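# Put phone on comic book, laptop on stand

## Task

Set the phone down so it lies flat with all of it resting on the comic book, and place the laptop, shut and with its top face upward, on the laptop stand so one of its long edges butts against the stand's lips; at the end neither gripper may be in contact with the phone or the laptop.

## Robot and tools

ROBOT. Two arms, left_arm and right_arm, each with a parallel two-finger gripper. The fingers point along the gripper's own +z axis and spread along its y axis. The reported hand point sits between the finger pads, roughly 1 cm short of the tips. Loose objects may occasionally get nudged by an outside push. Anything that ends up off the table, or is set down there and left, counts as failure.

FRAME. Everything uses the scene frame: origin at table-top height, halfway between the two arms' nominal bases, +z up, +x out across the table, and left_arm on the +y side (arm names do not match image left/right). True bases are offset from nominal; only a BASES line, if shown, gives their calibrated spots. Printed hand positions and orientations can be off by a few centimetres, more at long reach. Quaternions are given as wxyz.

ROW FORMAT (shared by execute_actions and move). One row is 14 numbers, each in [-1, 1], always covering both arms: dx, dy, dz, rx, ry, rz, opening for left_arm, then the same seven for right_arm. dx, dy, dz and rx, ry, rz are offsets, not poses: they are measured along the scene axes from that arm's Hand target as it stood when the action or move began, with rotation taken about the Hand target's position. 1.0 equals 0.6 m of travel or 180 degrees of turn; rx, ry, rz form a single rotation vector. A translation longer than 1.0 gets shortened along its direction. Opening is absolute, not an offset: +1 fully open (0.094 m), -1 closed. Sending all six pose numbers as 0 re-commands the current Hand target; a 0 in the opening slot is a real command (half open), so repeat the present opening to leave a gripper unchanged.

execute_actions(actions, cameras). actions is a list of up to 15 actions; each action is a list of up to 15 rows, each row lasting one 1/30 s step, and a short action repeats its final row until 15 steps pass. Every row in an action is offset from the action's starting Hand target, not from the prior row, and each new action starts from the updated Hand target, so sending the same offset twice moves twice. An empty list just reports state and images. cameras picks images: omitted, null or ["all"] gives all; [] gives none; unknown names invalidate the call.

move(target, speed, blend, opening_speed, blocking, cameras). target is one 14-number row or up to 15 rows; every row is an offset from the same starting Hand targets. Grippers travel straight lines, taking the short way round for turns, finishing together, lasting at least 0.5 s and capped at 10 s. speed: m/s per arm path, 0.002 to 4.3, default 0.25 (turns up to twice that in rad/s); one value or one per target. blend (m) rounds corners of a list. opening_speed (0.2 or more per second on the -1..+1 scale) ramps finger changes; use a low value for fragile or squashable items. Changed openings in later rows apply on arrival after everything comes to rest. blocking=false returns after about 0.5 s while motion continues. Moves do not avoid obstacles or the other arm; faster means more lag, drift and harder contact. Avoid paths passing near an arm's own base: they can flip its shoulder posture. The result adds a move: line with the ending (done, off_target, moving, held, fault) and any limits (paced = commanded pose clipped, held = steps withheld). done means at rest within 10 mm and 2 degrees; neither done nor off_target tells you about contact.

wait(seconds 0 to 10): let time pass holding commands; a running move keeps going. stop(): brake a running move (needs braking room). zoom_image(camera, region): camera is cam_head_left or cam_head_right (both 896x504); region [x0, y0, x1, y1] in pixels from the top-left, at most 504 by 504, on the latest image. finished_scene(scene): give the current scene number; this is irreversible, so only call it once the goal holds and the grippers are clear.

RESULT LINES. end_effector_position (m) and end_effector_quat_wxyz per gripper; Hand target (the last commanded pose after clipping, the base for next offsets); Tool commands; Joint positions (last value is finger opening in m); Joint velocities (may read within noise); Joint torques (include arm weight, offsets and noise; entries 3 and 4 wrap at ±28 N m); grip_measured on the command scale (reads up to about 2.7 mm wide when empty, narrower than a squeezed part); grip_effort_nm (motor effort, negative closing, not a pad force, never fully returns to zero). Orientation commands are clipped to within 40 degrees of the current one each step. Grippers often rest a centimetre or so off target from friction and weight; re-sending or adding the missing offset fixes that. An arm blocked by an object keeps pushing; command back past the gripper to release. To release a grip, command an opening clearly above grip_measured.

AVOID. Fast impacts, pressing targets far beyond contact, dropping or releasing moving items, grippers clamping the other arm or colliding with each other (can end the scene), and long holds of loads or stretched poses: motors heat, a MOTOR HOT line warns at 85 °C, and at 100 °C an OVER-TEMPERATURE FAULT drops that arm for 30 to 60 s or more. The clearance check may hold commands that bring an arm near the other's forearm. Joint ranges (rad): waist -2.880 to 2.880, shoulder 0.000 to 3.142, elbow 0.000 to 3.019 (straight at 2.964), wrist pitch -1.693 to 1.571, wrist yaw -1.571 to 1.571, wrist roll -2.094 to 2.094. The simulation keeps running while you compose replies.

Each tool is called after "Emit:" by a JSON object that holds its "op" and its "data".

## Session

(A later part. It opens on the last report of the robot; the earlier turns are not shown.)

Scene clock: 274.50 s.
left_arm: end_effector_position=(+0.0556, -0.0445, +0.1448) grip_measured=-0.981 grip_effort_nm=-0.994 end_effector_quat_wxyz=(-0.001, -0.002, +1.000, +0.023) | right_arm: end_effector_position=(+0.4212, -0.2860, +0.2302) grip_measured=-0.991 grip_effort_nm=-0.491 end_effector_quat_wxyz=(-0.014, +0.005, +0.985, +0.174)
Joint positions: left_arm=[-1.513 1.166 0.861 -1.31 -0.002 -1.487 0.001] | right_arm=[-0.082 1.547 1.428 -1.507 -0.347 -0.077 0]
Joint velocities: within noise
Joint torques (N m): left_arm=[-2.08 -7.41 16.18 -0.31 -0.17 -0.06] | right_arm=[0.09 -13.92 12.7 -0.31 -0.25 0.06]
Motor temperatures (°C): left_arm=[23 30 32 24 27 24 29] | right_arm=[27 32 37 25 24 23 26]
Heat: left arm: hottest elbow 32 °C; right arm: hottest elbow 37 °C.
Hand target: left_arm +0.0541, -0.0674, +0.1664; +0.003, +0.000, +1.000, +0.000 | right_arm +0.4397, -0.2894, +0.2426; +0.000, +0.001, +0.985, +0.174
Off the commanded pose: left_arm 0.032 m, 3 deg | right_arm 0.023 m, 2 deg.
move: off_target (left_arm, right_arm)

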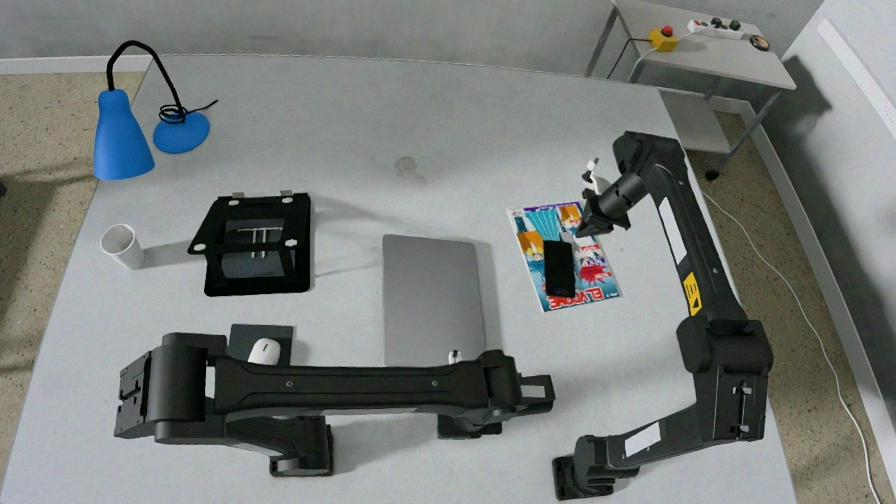

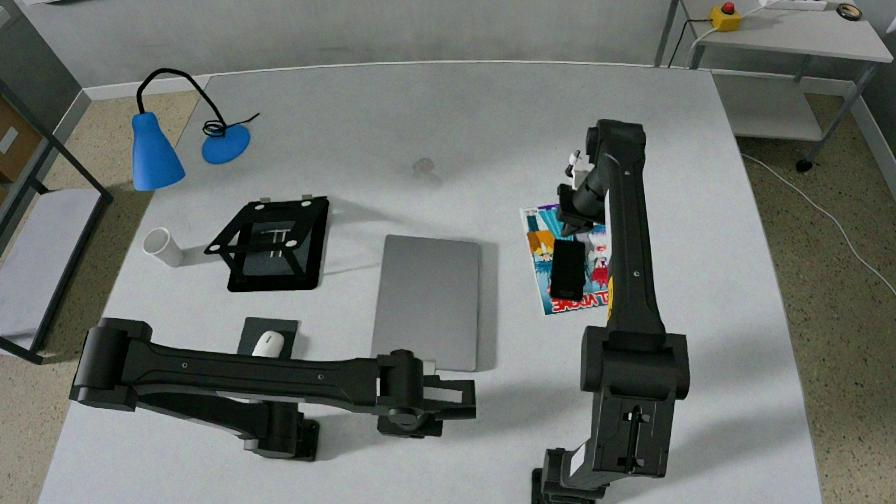

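Emit:
{"op": "move", "data": {"target": [[0,0.06,-0.1,0,0,0,-1,0,0,0,0,0,0,-1],[0,0.06,-0.21,0,0,0,-1,0,0,0,0,0,0,-1],[0.2,0.06,-0.21,0,0,0,-1,0,0,0,0,0,0,-1],[0.35,0.06,-0.21,0,0,0,-1,0,0,0,0,0,0,-1]], "speed": [0.2,0.2,0.15,0.08]}}

Emit:
{"op": "zoom_image", "data": {"camera": "cam_head_left", "region": [280, 180, 600, 400]}}

Emit:
{"op": "zoom_image", "data": {"camera": "cam_head_right", "region": [280, 180, 600, 400]}}

Scene clock: 283.57 s.
left_arm: end_effector_position=(+0.2274, -0.0087, +0.0288) grip_measured=-0.981 grip_effort_nm=-0.989 end_effector_quat_wxyz=(-0.024, +0.010, +0.999, +0.022) | right_arm: end_effector_position=(+0.4212, -0.2860, +0.2302) grip_measured=-0.991 grip_effort_nm=-0.501 end_effector_quat_wxyz=(-0.014, +0.005, +0.985, +0.174)
Joint positions: left_arm=[-0.929 1.437 0.755 -0.954 0.01 -0.88 0.001] | right_arm=[-0.082 1.547 1.428 -1.507 -0.347 -0.077 0]
Joint velocities: within noise
Joint torques (N m): left_arm=[0.97 -8.23 15.19 0.7 -0.71 0.1] | right_arm=[0.03 -13.86 12.68 -0.25 -0.24 0.07]
Motor temperatures (°C): left_arm=[23 30 33 24 27 24 29] | right_arm=[27 32 40 25 24 23 26]
Heat: left arm: hottest elbow 33 °C; right arm: hottest elbow 40 °C.
Hand target: left_arm +0.2641, -0.0314, +0.0404; +0.003, +0.000, +1.000, +0.000 | right_arm +0.4397, -0.2894, +0.2426; +0.000, +0.001, +0.985, +0.174
Off the commanded pose: left_arm 0.045 m, 4 deg | right_arm 0.022 m, 2 deg.
move: off_target (left_arm, right_arm)

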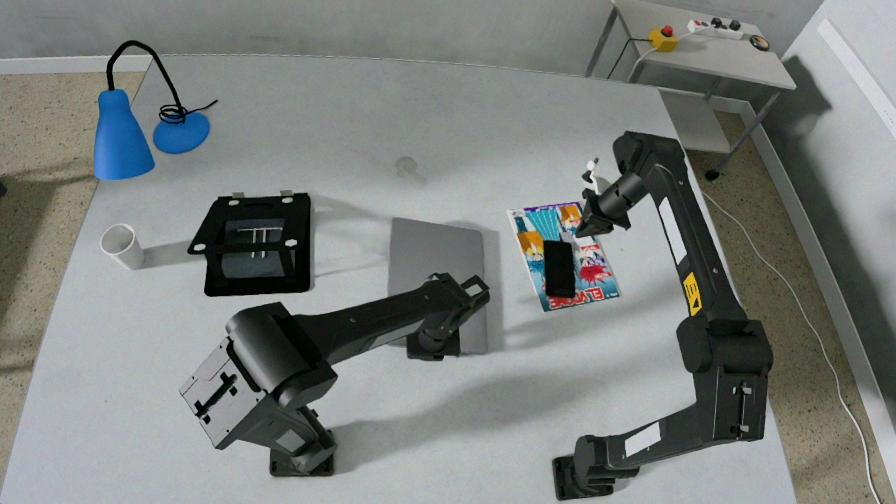

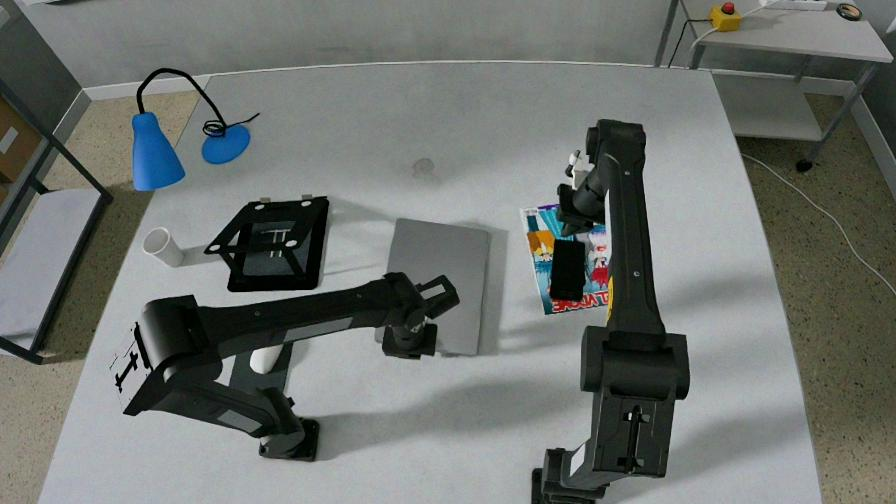

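Scaled by 1.575.

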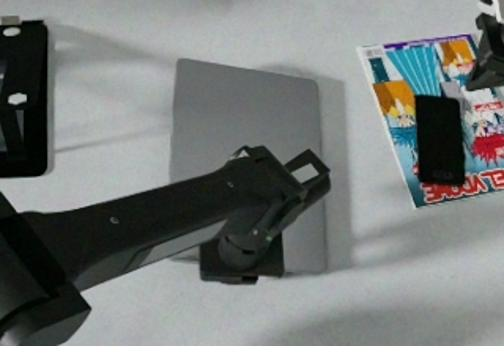

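Scaled by 1.575.

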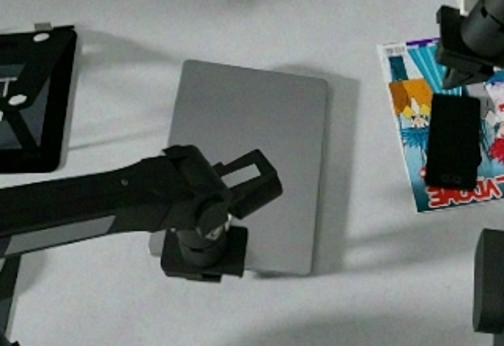

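Emit:
{"op": "move", "data": {"target": [[-0.12,0,0,0,0,0,-1,0,0,0,0,0,0,-1],[-0.12,-0.13,0,0,0,0,-1,0,0,0,0,0,0,-1],[0,-0.13,0,0,0,0,-1,0,0,0,0,0,0,-1],[0.25,-0.13,0,0,0,0,-1,0,0,0,0,0,0,-1]], "speed": [0.15,0.2,0.15,0.08]}}

Emit:
{"op": "zoom_image", "data": {"camera": "cam_head_left", "region": [280, 180, 600, 400]}}

Emit:
{"op": "zoom_image", "data": {"camera": "cam_head_right", "region": [280, 180, 600, 400]}}

Scene clock: 292.23 s.
left_arm: end_effector_position=(+0.3852, -0.1112, +0.0314) grip_measured=-0.981 grip_effort_nm=-0.989 end_effector_quat_wxyz=(-0.010, +0.014, +1.000, +0.001) | right_arm: end_effector_position=(+0.4212, -0.2860, +0.2302) grip_measured=-0.991 grip_effort_nm=-0.496 end_effector_quat_wxyz=(-0.014, +0.005, +0.985, +0.174)
Joint positions: left_arm=[-0.808 1.822 1.261 -1.026 0.013 -0.75 0.001] | right_arm=[-0.082 1.547 1.428 -1.507 -0.347 -0.077 0]
Joint velocities: within noise
Joint torques (N m): left_arm=[1.32 -16.44 13.7 -0.18 -0.7 0.06] | right_arm=[0.09 -13.86 12.7 -0.28 -0.25 0.06]
Motor temperatures (°C): left_arm=[23 29 33 24 27 24 29] | right_arm=[27 32 42 25 24 23 26]
Heat: left arm: hottest elbow 33 °C; right arm: hottest elbow 42 °C.
Hand target: left_arm +0.4140, -0.1093, +0.0403; +0.003, +0.000, +1.000, +0.000 | right_arm +0.4397, -0.2894, +0.2426; +0.000, +0.001, +0.985, +0.174
Off the commanded pose: left_arm 0.030 m, 2 deg | right_arm 0.022 m, 2 deg.
move: off_target (left_arm, right_arm)

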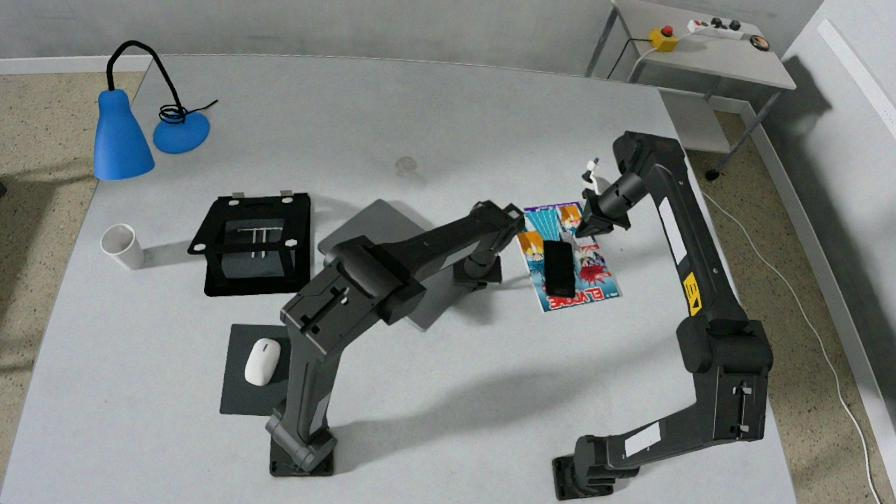

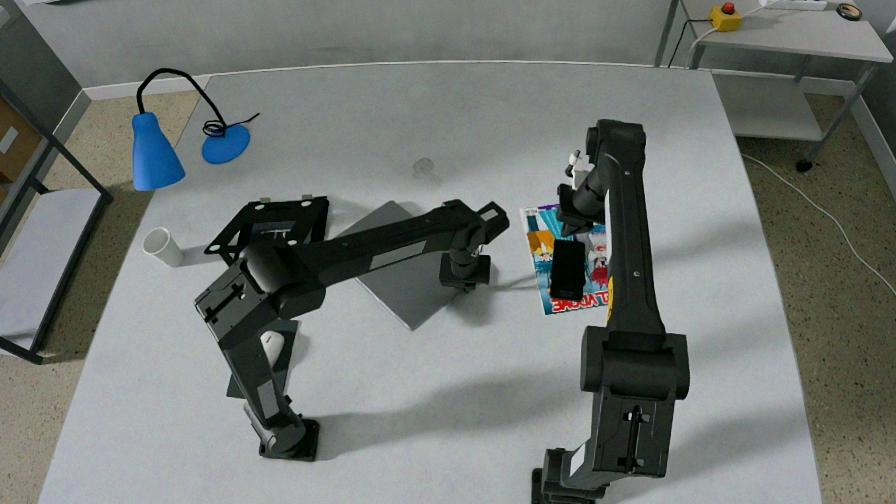

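Scaled by 1.575.

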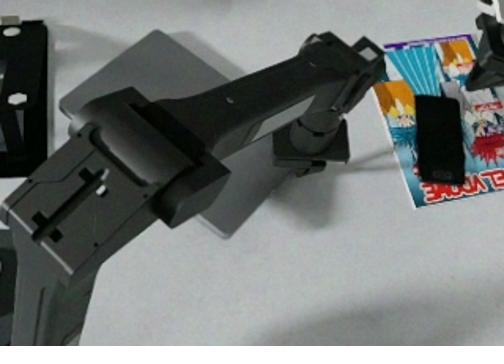

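Scaled by 1.575.

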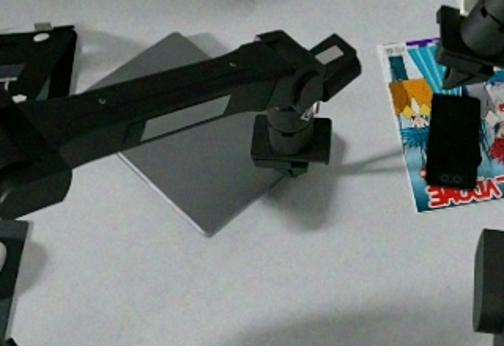

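Emit:
{"op": "move", "data": {"target": [0.14,0.05,0,0,0,0,-1,0,0,0,0,0,0,-1], "speed": 0.08}}

Emit:
{"op": "zoom_image", "data": {"camera": "cam_head_left", "region": [280, 180, 600, 400]}}

Emit:
{"op": "zoom_image", "data": {"camera": "cam_head_right", "region": [280, 180, 600, 400]}}

Scene clock: 299.60 s.
left_arm: end_effector_position=(+0.4741, -0.0839, +0.0325) grip_measured=-0.981 grip_effort_nm=-0.989 end_effector_quat_wxyz=(-0.007, +0.010, +1.000, -0.001) | right_arm: end_effector_position=(+0.4212, -0.2860, +0.2302) grip_measured=-0.991 grip_effort_nm=-0.491 end_effector_quat_wxyz=(-0.014, +0.005, +0.985, +0.174)
Joint positions: left_arm=[-0.66 1.929 1.429 -1.081 0.009 -0.611 0.001] | right_arm=[-0.082 1.547 1.428 -1.507 -0.347 -0.077 0]
Joint velocities: within noise
Joint torques (N m): left_arm=[0.5 -19.14 13.94 -0.21 -0.55 0.08] | right_arm=[0.09 -13.92 12.68 -0.25 -0.25 0.07]
Motor temperatures (°C): left_arm=[23 30 34 24 27 24 30] | right_arm=[27 32 43 25 24 23 26]
Heat: left arm: hottest elbow 34 °C; right arm: hottest elbow 43 °C.
Hand target: left_arm +0.4981, -0.0792, +0.0401; +0.003, +0.000, +1.000, +0.000 | right_arm +0.4397, -0.2894, +0.2426; +0.000, +0.001, +0.985, +0.174
Off the commanded pose: left_arm 0.026 m, 2 deg | right_arm 0.022 m, 2 deg.
move: off_target (left_arm, right_arm)

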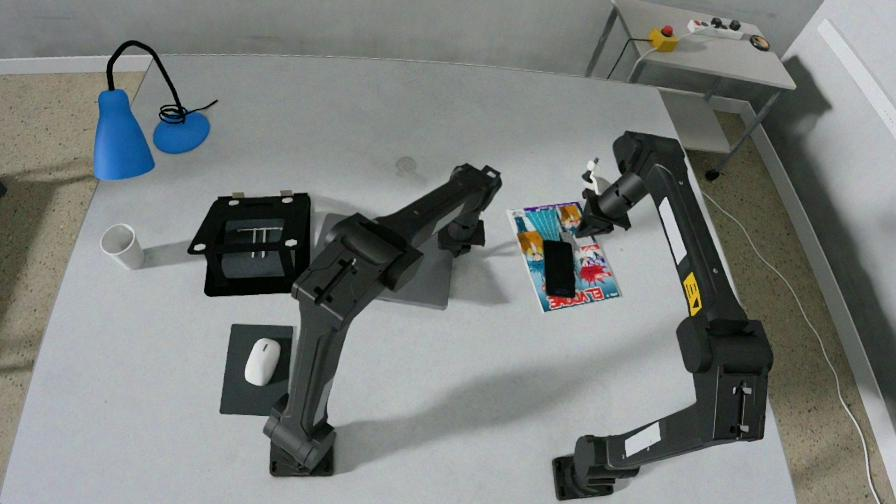

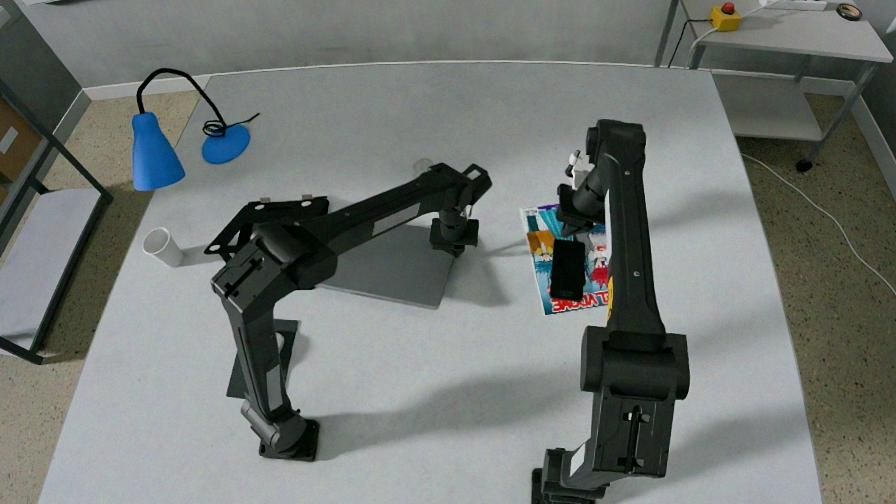

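Scaled by 1.575.

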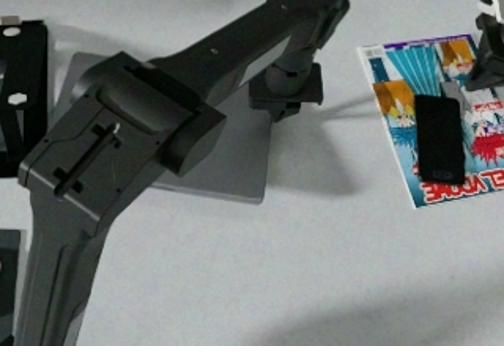

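Scaled by 1.575.

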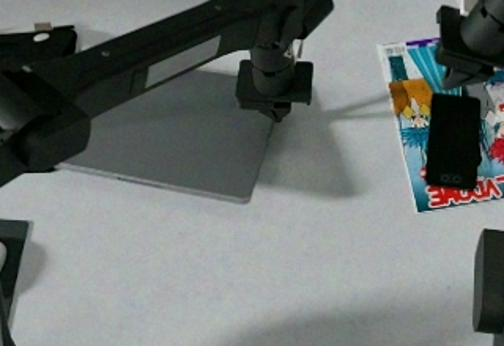

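Emit:
{"op": "move", "data": {"target": [[0,0,0.2,0,0,0,-1,0,0,0,0,0,0,-1],[-0.46,0.25,0.2,0,0,0,-1,0,0,0,0,0,0,-1],[-0.46,0.25,0,0,0,0,-1,0,0,0,0,0,0,-1],[-0.3,0.25,0,0,0,0,-1,0,0,0,0,0,0,-1],[-0.08,0.2,0,0,0,0,-1,0,0,0,0,0,0,-1]], "speed": [0.25,0.3,0.25,0.15,0.08]}}

Emit:
{"op": "zoom_image", "data": {"camera": "cam_head_left", "region": [280, 150, 600, 370]}}

Emit:
{"op": "zoom_image", "data": {"camera": "cam_head_right", "region": [280, 150, 600, 370]}}

Scene clock: 317.93 s.
left_arm: end_effector_position=(+0.4049, +0.0511, +0.0209) grip_measured=-0.981 grip_effort_nm=-0.989 end_effector_quat_wxyz=(-0.036, +0.006, +0.999, +0.019) | right_arm: end_effector_position=(+0.4212, -0.2860, +0.2302) grip_measured=-0.991 grip_effort_nm=-0.491 end_effector_quat_wxyz=(-0.014, +0.005, +0.985, +0.174)
Joint positions: left_arm=[-0.501 1.696 1.044 -0.999 -0.001 -0.46 0.001] | right_arm=[-0.082 1.547 1.428 -1.507 -0.347 -0.077 0]
Joint velocities: within noise
Joint torques (N m): left_arm=[-0.26 -14.33 16.14 0.5 -0.13 0.12] | right_arm=[0.09 -13.92 12.7 -0.28 -0.25 0.07]
Motor temperatures (°C): left_arm=[23 30 35 24 27 24 30] | right_arm=[27 33 46 25 24 23 26]
Heat: left arm: hottest elbow 35 °C; right arm: hottest elbow 46 °C.
Hand target: left_arm +0.4502, +0.0407, +0.0402; +0.003, +0.000, +1.000, +0.000 | right_arm +0.4397, -0.2894, +0.2426; +0.000, +0.001, +0.985, +0.174
Off the commanded pose: left_arm 0.050 m, 5 deg | right_arm 0.022 m, 2 deg.
move: off_target (left_arm, right_arm)

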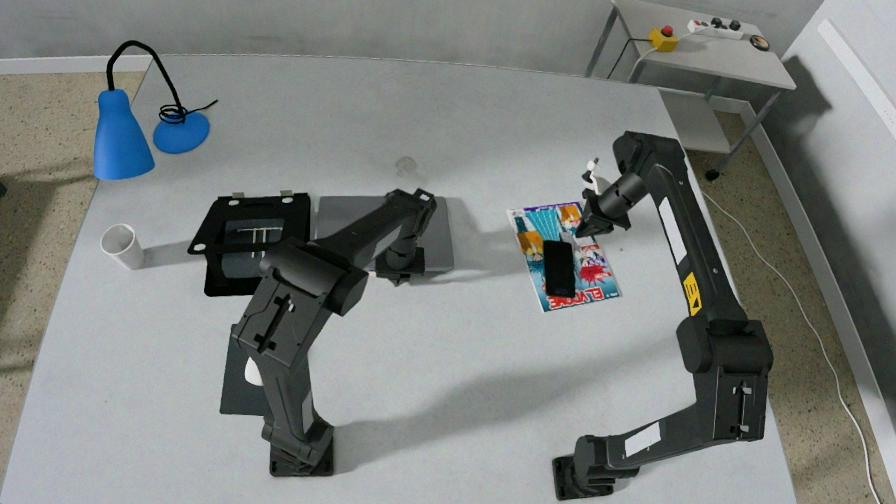

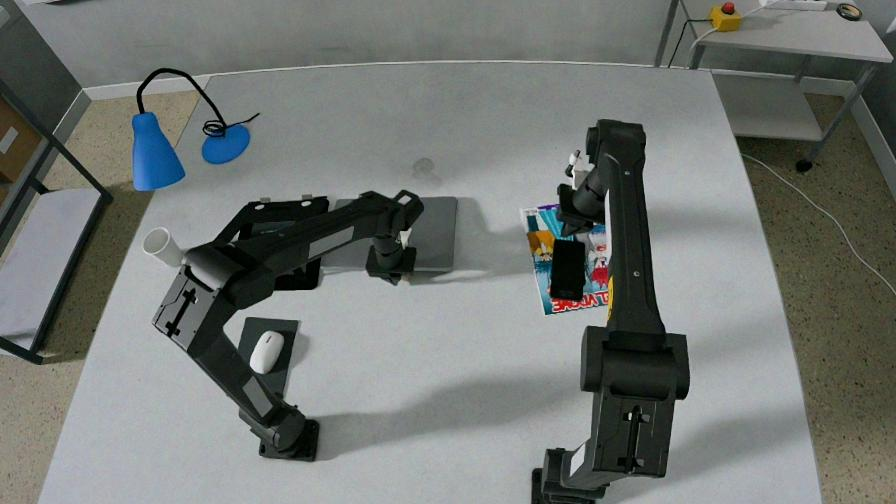

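Scaled by 1.575.

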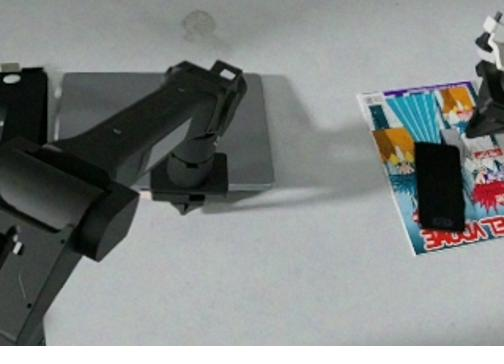

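Scaled by 1.575.

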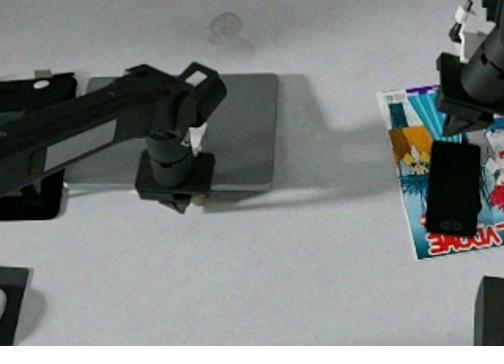

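Emit:
{"op": "move", "data": {"target": [[-0.1,0.03,0.1,0,0,0,-1,0,0,0,0,0,0,-1],[-0.25,0.08,0.25,0,0,0,-1,0.0,0,0,0,0,0,-1],[-0.25,0.08,0.15,0.302,-0.302,-0.431,-0.3,0.2,0.3,0,0,0,0,-1],[-0.25,0.08,0.15,0.302,-0.302,-0.431,-0.3,0.39,0.64,0,-0.111,0,0,-1]], "speed": 0.3}}

Emit:
{"op": "zoom_image", "data": {"camera": "cam_head_left", "region": [280, 150, 600, 370]}}

Emit:
{"op": "zoom_image", "data": {"camera": "cam_head_right", "region": [280, 150, 600, 370]}}

Scene clock: 335.03 s.
left_arm: end_effector_position=(+0.2992, +0.0850, +0.1290) grip_measured=-0.302 grip_effort_nm=0.129 end_effector_quat_wxyz=(+0.402, +0.587, +0.576, +0.403) | right_arm: end_effector_position=(+0.6626, +0.0883, +0.2369) grip_measured=-0.991 grip_effort_nm=-0.496 end_effector_quat_wxyz=(+0.157, -0.003, +0.983, +0.090)
Joint positions: left_arm=[-0.995 0.849 0.204 0.065 -0.872 1.117 0.033] | right_arm=[0.517 2.463 2.87 -1.613 -0.001 0.516 0]
Joint velocities: within noise
Joint torques (N m): left_arm=[-0.03 -4.13 8.9 2.25 -0.2 0.06] | right_arm=[0.44 -27.93 12.57 1.18 0.13 0.24]
Motor temperatures (°C): left_arm=[23 29 36 24 27 24 30] | right_arm=[27 33 46 25 24 23 26]
Heat: left arm: hottest elbow 36 °C; right arm: hottest elbow 46 °C.
Hand target: left_arm +0.3002, +0.0887, +0.1303; +0.408, +0.580, +0.578, +0.404 | right_arm +0.6739, +0.0944, +0.2426; +0.000, +0.001, +1.000, +0.000
Off the commanded pose: left_arm 0.004 m, 1 deg | right_arm 0.014 m, 21 deg.
elbow stopped short (right arm): the move would have taken joint 3 (elbow) straighter than the controller allows.
move: off_target (right_arm)

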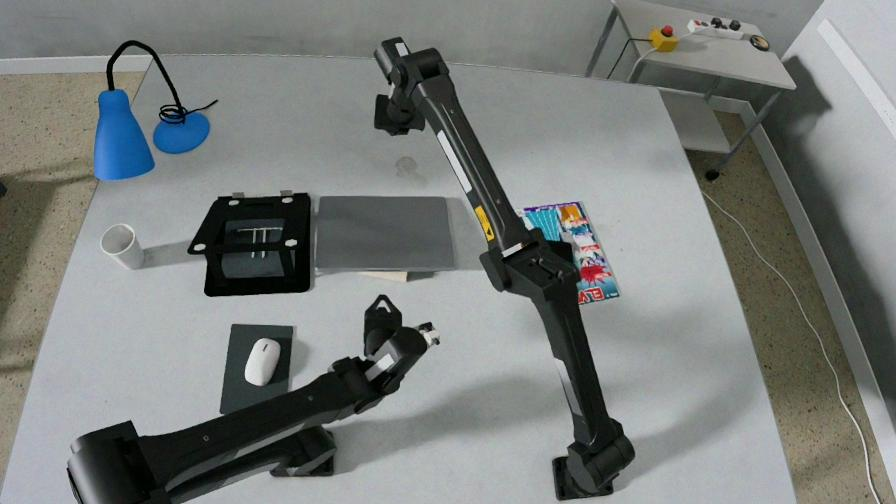

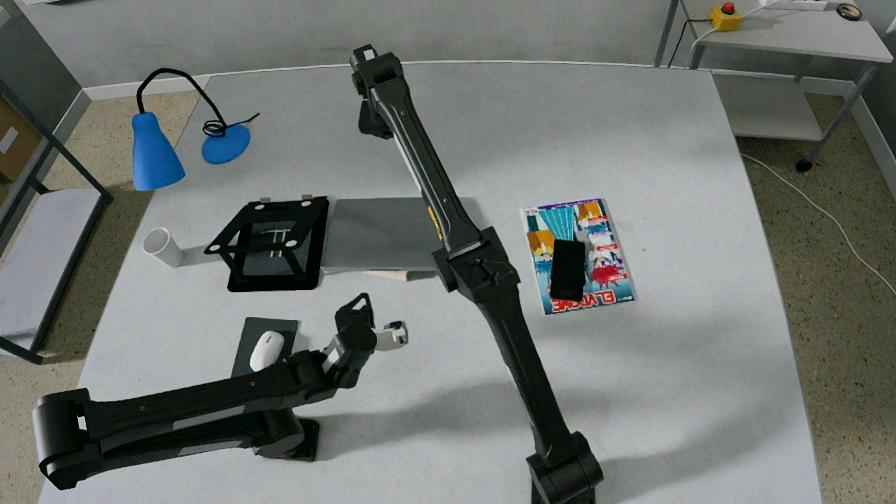

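Scaled by 1.575.

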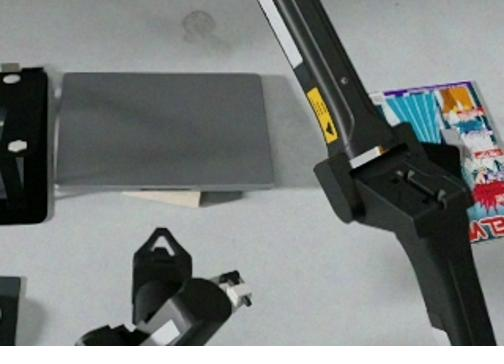

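Scaled by 1.575.

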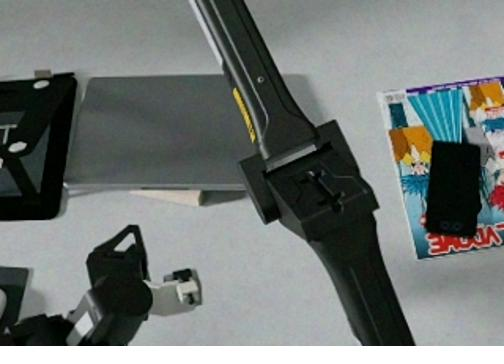

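Emit:
{"op": "move", "data": {"target": [[0,0,0,0,0,0,-0.3,-0.05,0.01,-0.1,0,0,0,-1],[0,0,0,0,0,0,-0.3,-0.05,0.01,-0.3,0,0,0,-1]], "speed": 0.2}}

Emit:
{"op": "zoom_image", "data": {"camera": "cam_head_left", "region": [300, 170, 480, 350]}}

Emit:
{"op": "zoom_image", "data": {"camera": "cam_head_right", "region": [300, 170, 480, 350]}}

Scene clock: 346.40 s.
left_arm: end_effector_position=(+0.2992, +0.0850, +0.1290) grip_measured=-0.302 grip_effort_nm=0.129 end_effector_quat_wxyz=(+0.402, +0.587, +0.576, +0.403) | right_arm: end_effector_position=(+0.6449, +0.0917, +0.0616) grip_measured=-0.991 grip_effort_nm=-0.496 end_effector_quat_wxyz=(+0.031, +0.002, +0.999, +0.017)
Joint positions: left_arm=[-0.995 0.849 0.204 0.065 -0.872 1.117 0.033] | right_arm=[0.533 2.672 2.845 -1.672 0.002 0.543 0]
Joint velocities: within noise
Joint torques (N m): left_arm=[-0.79 -3.9 8.88 2.3 -0.14 0.03] | right_arm=[1.03 -30.21 10.81 -0.13 0 0.22]
Motor temperatures (°C): left_arm=[23 28 35 24 27 24 29] | right_arm=[27 34 47 25 24 23 26]
Heat: left arm: hottest elbow 35 °C; right arm: hottest elbow 47 °C.
Hand target: left_arm +0.3002, +0.0887, +0.1303; +0.408, +0.580, +0.578, +0.404 | right_arm +0.6438, +0.1006, +0.0627; +0.000, +0.001, +1.000, +0.001
Off the commanded pose: left_arm 0.004 m, 1 deg | right_arm 0.009 m, 4 deg.
elbow stopped short (right arm): the move would have taken joint 3 (elbow) straighter than the controller allows.
joint sent to its limit (right arm) — joint 4 (wrist pitch), lower limit. The joint targets are off in orientation, not in position.
move: off_target (right_arm)

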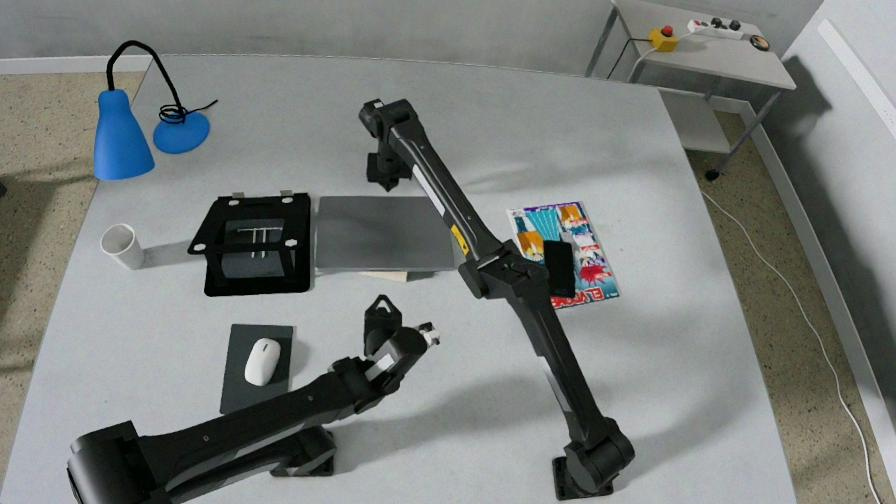

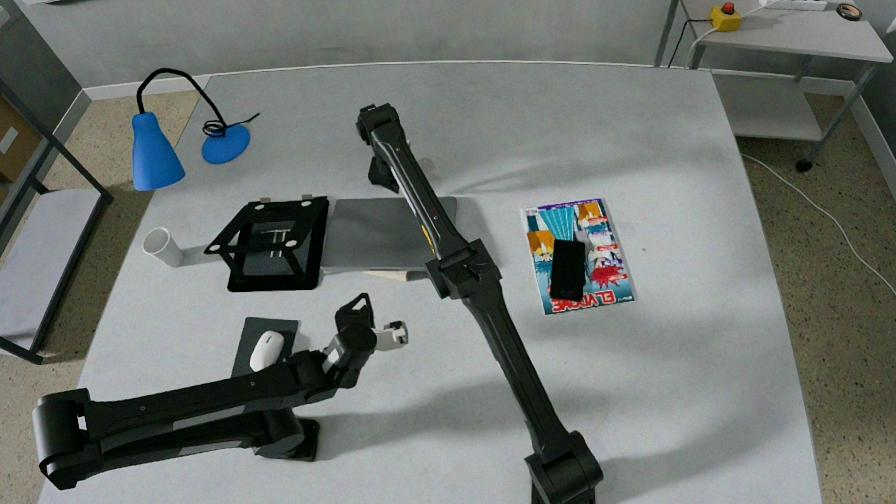

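Scaled by 2.800.

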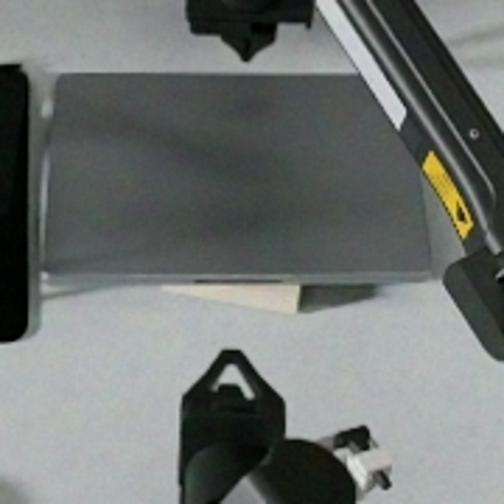

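Scaled by 2.800.

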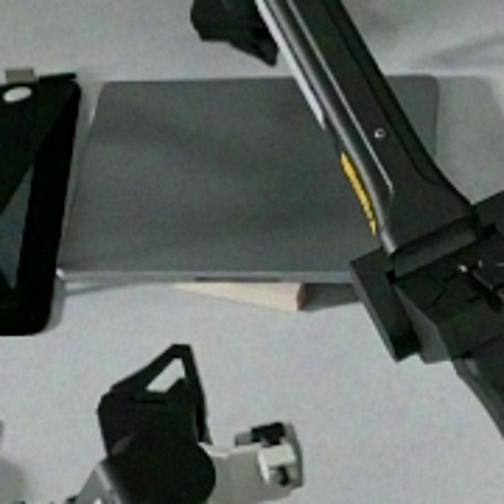

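Emit:
{"op": "move", "data": {"target": [[0,-0.02,0,0,0,0,0.1,0,0,-0.04,0,0,0,-1],[0,-0.02,-0.14,0,0,0,0.1,-0.03,0,-0.045,0,0,0,-1]], "speed": [0.1,0.15]}}

Emit:
{"op": "zoom_image", "data": {"camera": "cam_head_left", "region": [300, 170, 480, 350]}}

Emit:
{"op": "zoom_image", "data": {"camera": "cam_head_right", "region": [300, 170, 480, 350]}}

Scene clock: 359.10 s.
left_arm: end_effector_position=(+0.3039, +0.0771, +0.0481) grip_measured=+0.098 grip_effort_nm=0.129 end_effector_quat_wxyz=(+0.406, +0.575, +0.584, +0.404) | right_arm: end_effector_position=(+0.6356, +0.0952, +0.0387) grip_measured=-0.991 grip_effort_nm=-0.486 end_effector_quat_wxyz=(+0.013, +0.004, +1.000, +0.007)
Joint positions: left_arm=[-1.005 1.422 0.132 0.708 -0.895 1.086 0.052] | right_arm=[0.543 2.69 2.821 -1.673 0.001 0.555 0]
Joint velocities: within noise
Joint torques (N m): left_arm=[-2.67 -5.95 3.7 2.19 -0.33 0.02] | right_arm=[1.26 -31.44 7.05 -0.14 0.03 0.22]
Motor temperatures (°C): left_arm=[23 28 34 24 27 24 29] | right_arm=[27 36 44 25 24 23 26]
Heat: left arm: hottest elbow 34 °C; right arm: hottest elbow 44 °C.
Hand target: left_arm +0.3002, +0.0767, +0.0463; +0.407, +0.580, +0.578, +0.404 | right_arm +0.6258, +0.1006, +0.0359; +0.001, +0.001, +1.000, +0.001
Off the commanded pose: left_arm 0.004 m, 1 deg | right_arm 0.012 m, 2 deg.
joint sent to its limit (right arm) — joint 4 (wrist pitch), lower limit. The joint targets still meet the commanded pose.
move: off_target (right_arm)

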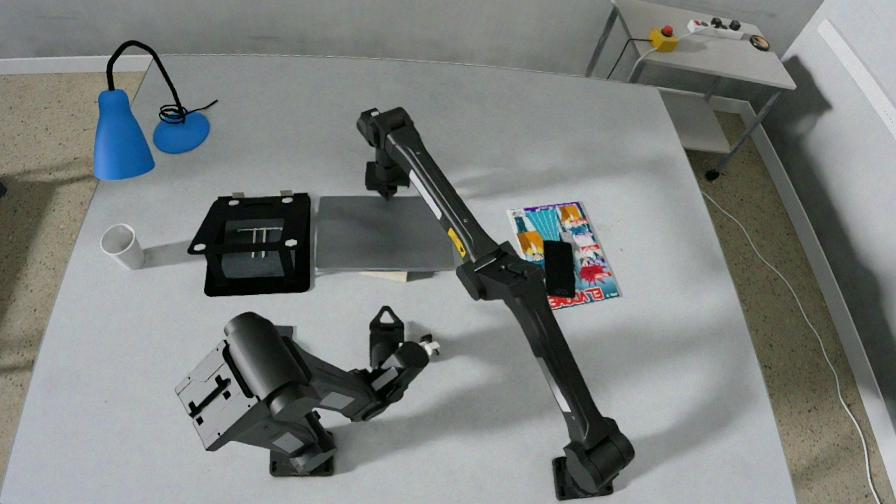

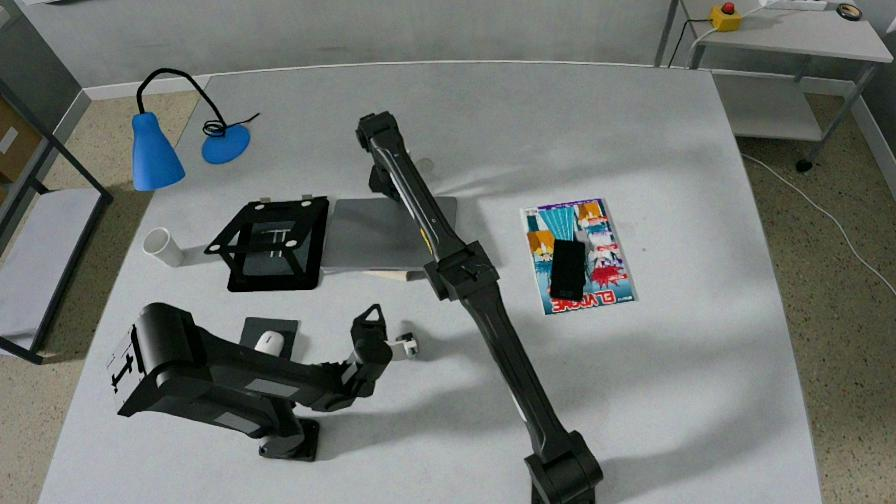

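Scaled by 2.800.

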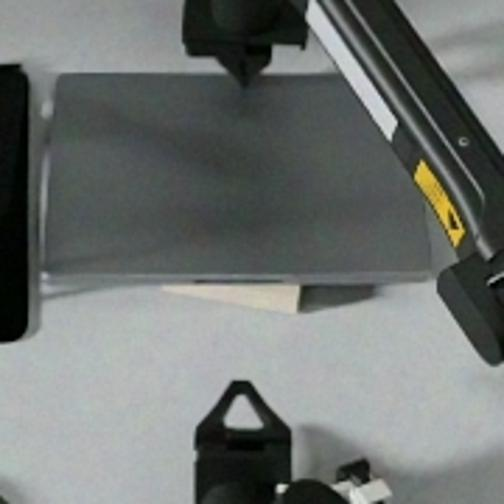

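Scaled by 2.800.

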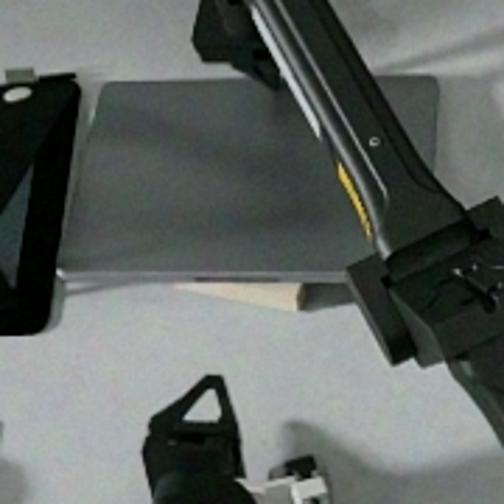

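Emit:
{"op": "move", "data": {"target": [[0,0,0,0,0,0,0.1,0,0,0.06,0,0,0,-1],[0,0,0,0,0,0,0.1,0.08,0,0.06,0,0,0,-1],[0,0,0,0,0,0,0.1,0.08,0,-0.02,0,0,0,-1]], "speed": 0.15}}

Emit:
{"op": "zoom_image", "data": {"camera": "cam_head_left", "region": [300, 170, 480, 350]}}

Emit:
{"op": "zoom_image", "data": {"camera": "cam_head_right", "region": [300, 170, 480, 350]}}

Scene clock: 370.63 s.
left_arm: end_effector_position=(+0.3040, +0.0770, +0.0482) grip_measured=+0.098 grip_effort_nm=0.129 end_effector_quat_wxyz=(+0.407, +0.575, +0.584, +0.404) | right_arm: end_effector_position=(+0.6615, +0.1003, +0.0244) grip_measured=-0.991 grip_effort_nm=-0.491 end_effector_quat_wxyz=(+0.049, +0.001, +0.998, +0.028)
Joint positions: left_arm=[-1.005 1.423 0.132 0.71 -0.895 1.087 0.052] | right_arm=[0.531 2.738 2.876 -1.596 0.001 0.539 0]
Joint velocities: within noise
Joint torques (N m): left_arm=[-1.9 -5.48 3.95 2.3 -0.41 0.04] | right_arm=[-0.26 -29.04 12.38 0.54 0 0.09]
Motor temperatures (°C): left_arm=[23 28 33 24 27 24 29] | right_arm=[27 40 43 25 24 23 26]
Heat: left arm: hottest elbow 33 °C; right arm: hottest elbow 43 °C.
Hand target: left_arm +0.3002, +0.0767, +0.0463; +0.408, +0.580, +0.578, +0.404 | right_arm +0.6739, +0.1004, +0.0238; +0.001, +0.001, +1.000, +0.001
Off the commanded pose: left_arm 0.004 m, 1 deg | right_arm 0.012 m, 6 deg.
elbow stopped short (right arm): the move would have taken joint 3 (elbow) straighter than the controller allows.
move: off_target (right_arm)

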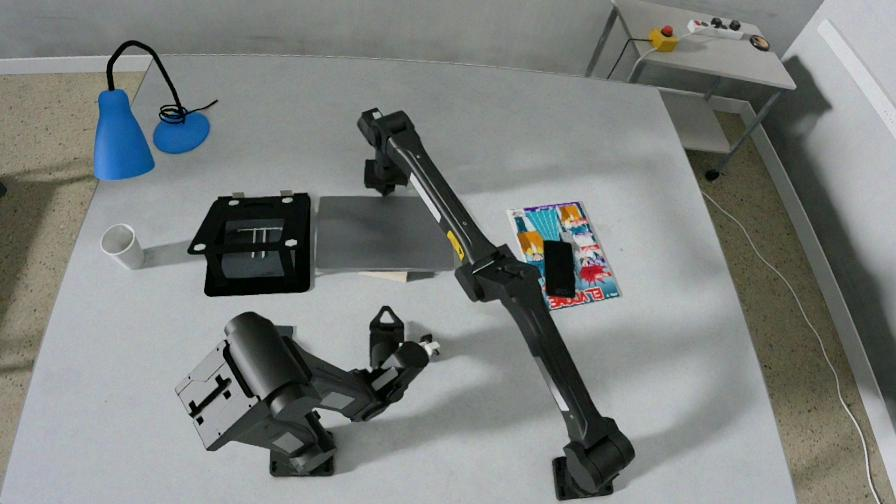

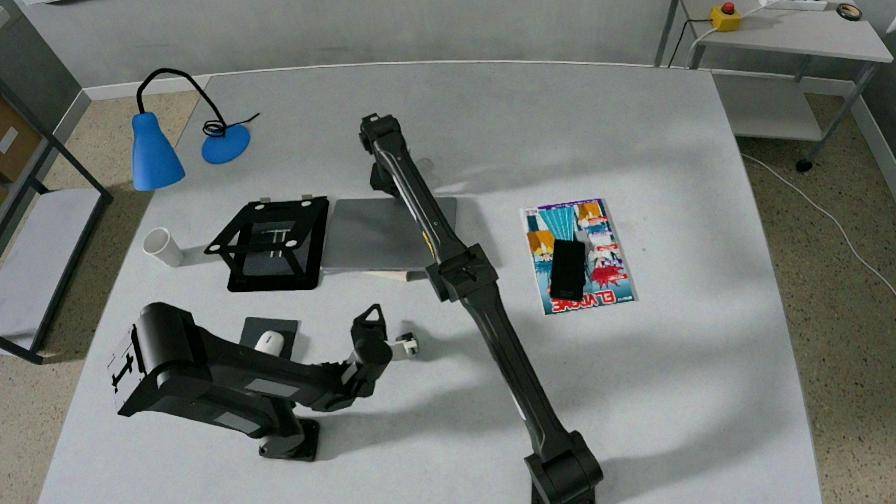

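Scaled by 2.800.

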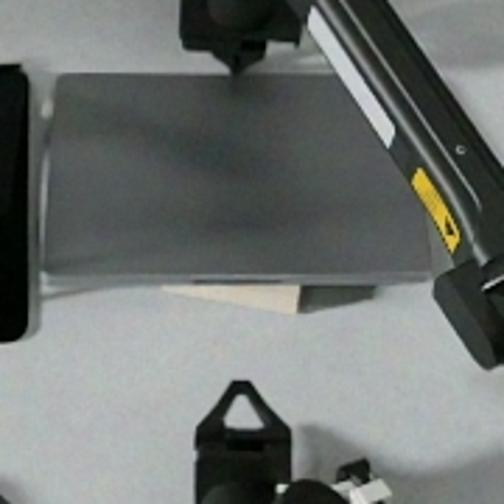

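Scaled by 2.800.

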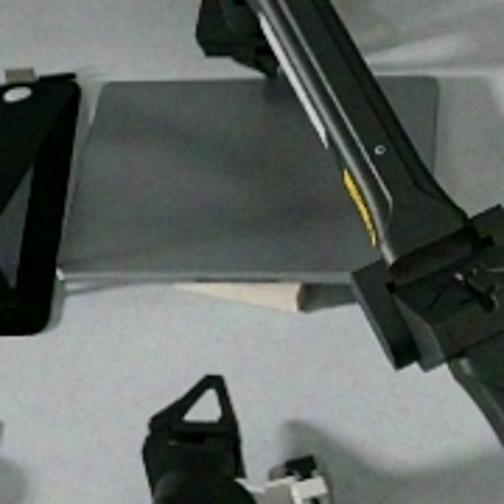

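Emit:
{"op": "move", "data": {"target": [0.215,-0.02,-0.005,0,0,0,0.1,0,0,0,0,0,0,-1], "speed": 0.06}}

Emit:
{"op": "zoom_image", "data": {"camera": "cam_head_left", "region": [300, 170, 480, 350]}}

Emit:
{"op": "zoom_image", "data": {"camera": "cam_head_right", "region": [300, 170, 480, 350]}}

Scene clock: 376.00 s.
left_arm: end_effector_position=(+0.4129, +0.0699, +0.0344) grip_measured=+0.098 grip_effort_nm=0.129 end_effector_quat_wxyz=(+0.394, +0.593, +0.578, +0.398) | right_arm: end_effector_position=(+0.6618, +0.1006, +0.0245) grip_measured=-0.991 grip_effort_nm=-0.496 end_effector_quat_wxyz=(+0.049, +0.001, +0.998, +0.029)
Joint positions: left_arm=[-0.684 1.655 0.332 0.857 -0.594 1.314 0.052] | right_arm=[0.531 2.738 2.876 -1.594 0.001 0.539 0]
Joint velocities: within noise
Joint torques (N m): left_arm=[-0.79 -10.23 7.5 2.55 -0.06 0.02] | right_arm=[-0.26 -29.33 12.3 0.5 0.01 0.08]
Motor temperatures (°C): left_arm=[23 27 33 24 27 24 29] | right_arm=[27 40 44 25 24 23 26]
Heat: left arm: hottest elbow 33 °C; right arm: hottest elbow 44 °C.
Hand target: left_arm +0.4291, +0.0647, +0.0432; +0.408, +0.580, +0.578, +0.404 | right_arm +0.6738, +0.1004, +0.0238; +0.000, +0.001, +1.000, +0.001
Off the commanded pose: left_arm 0.019 m, 2 deg | right_arm 0.012 m, 6 deg.
elbow stopped short (right arm): the move would have taken joint 3 (elbow) straighter than the controller allows.
move: off_target (left_arm, right_arm)

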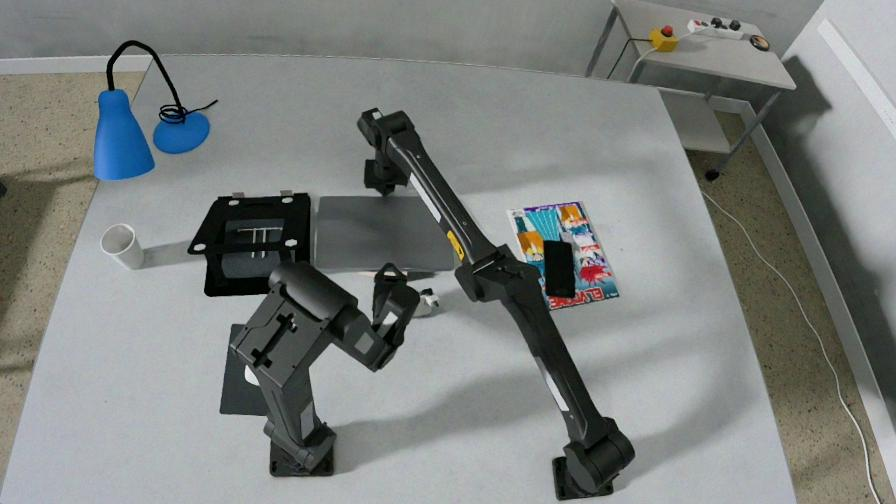

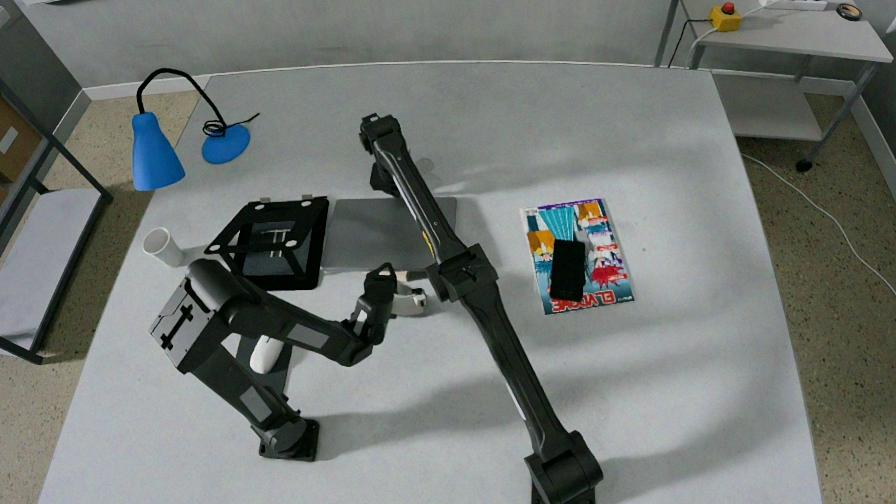

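Scaled by 2.800.

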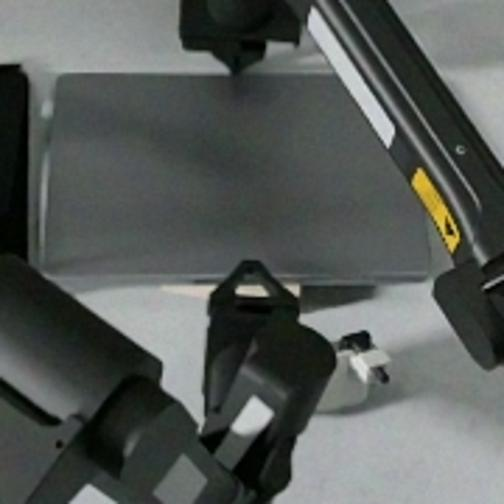

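Scaled by 2.800.

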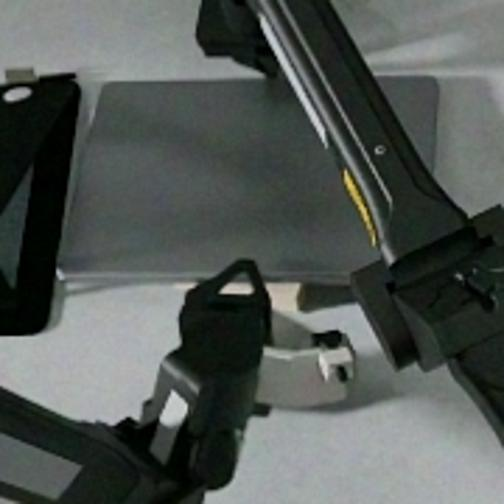

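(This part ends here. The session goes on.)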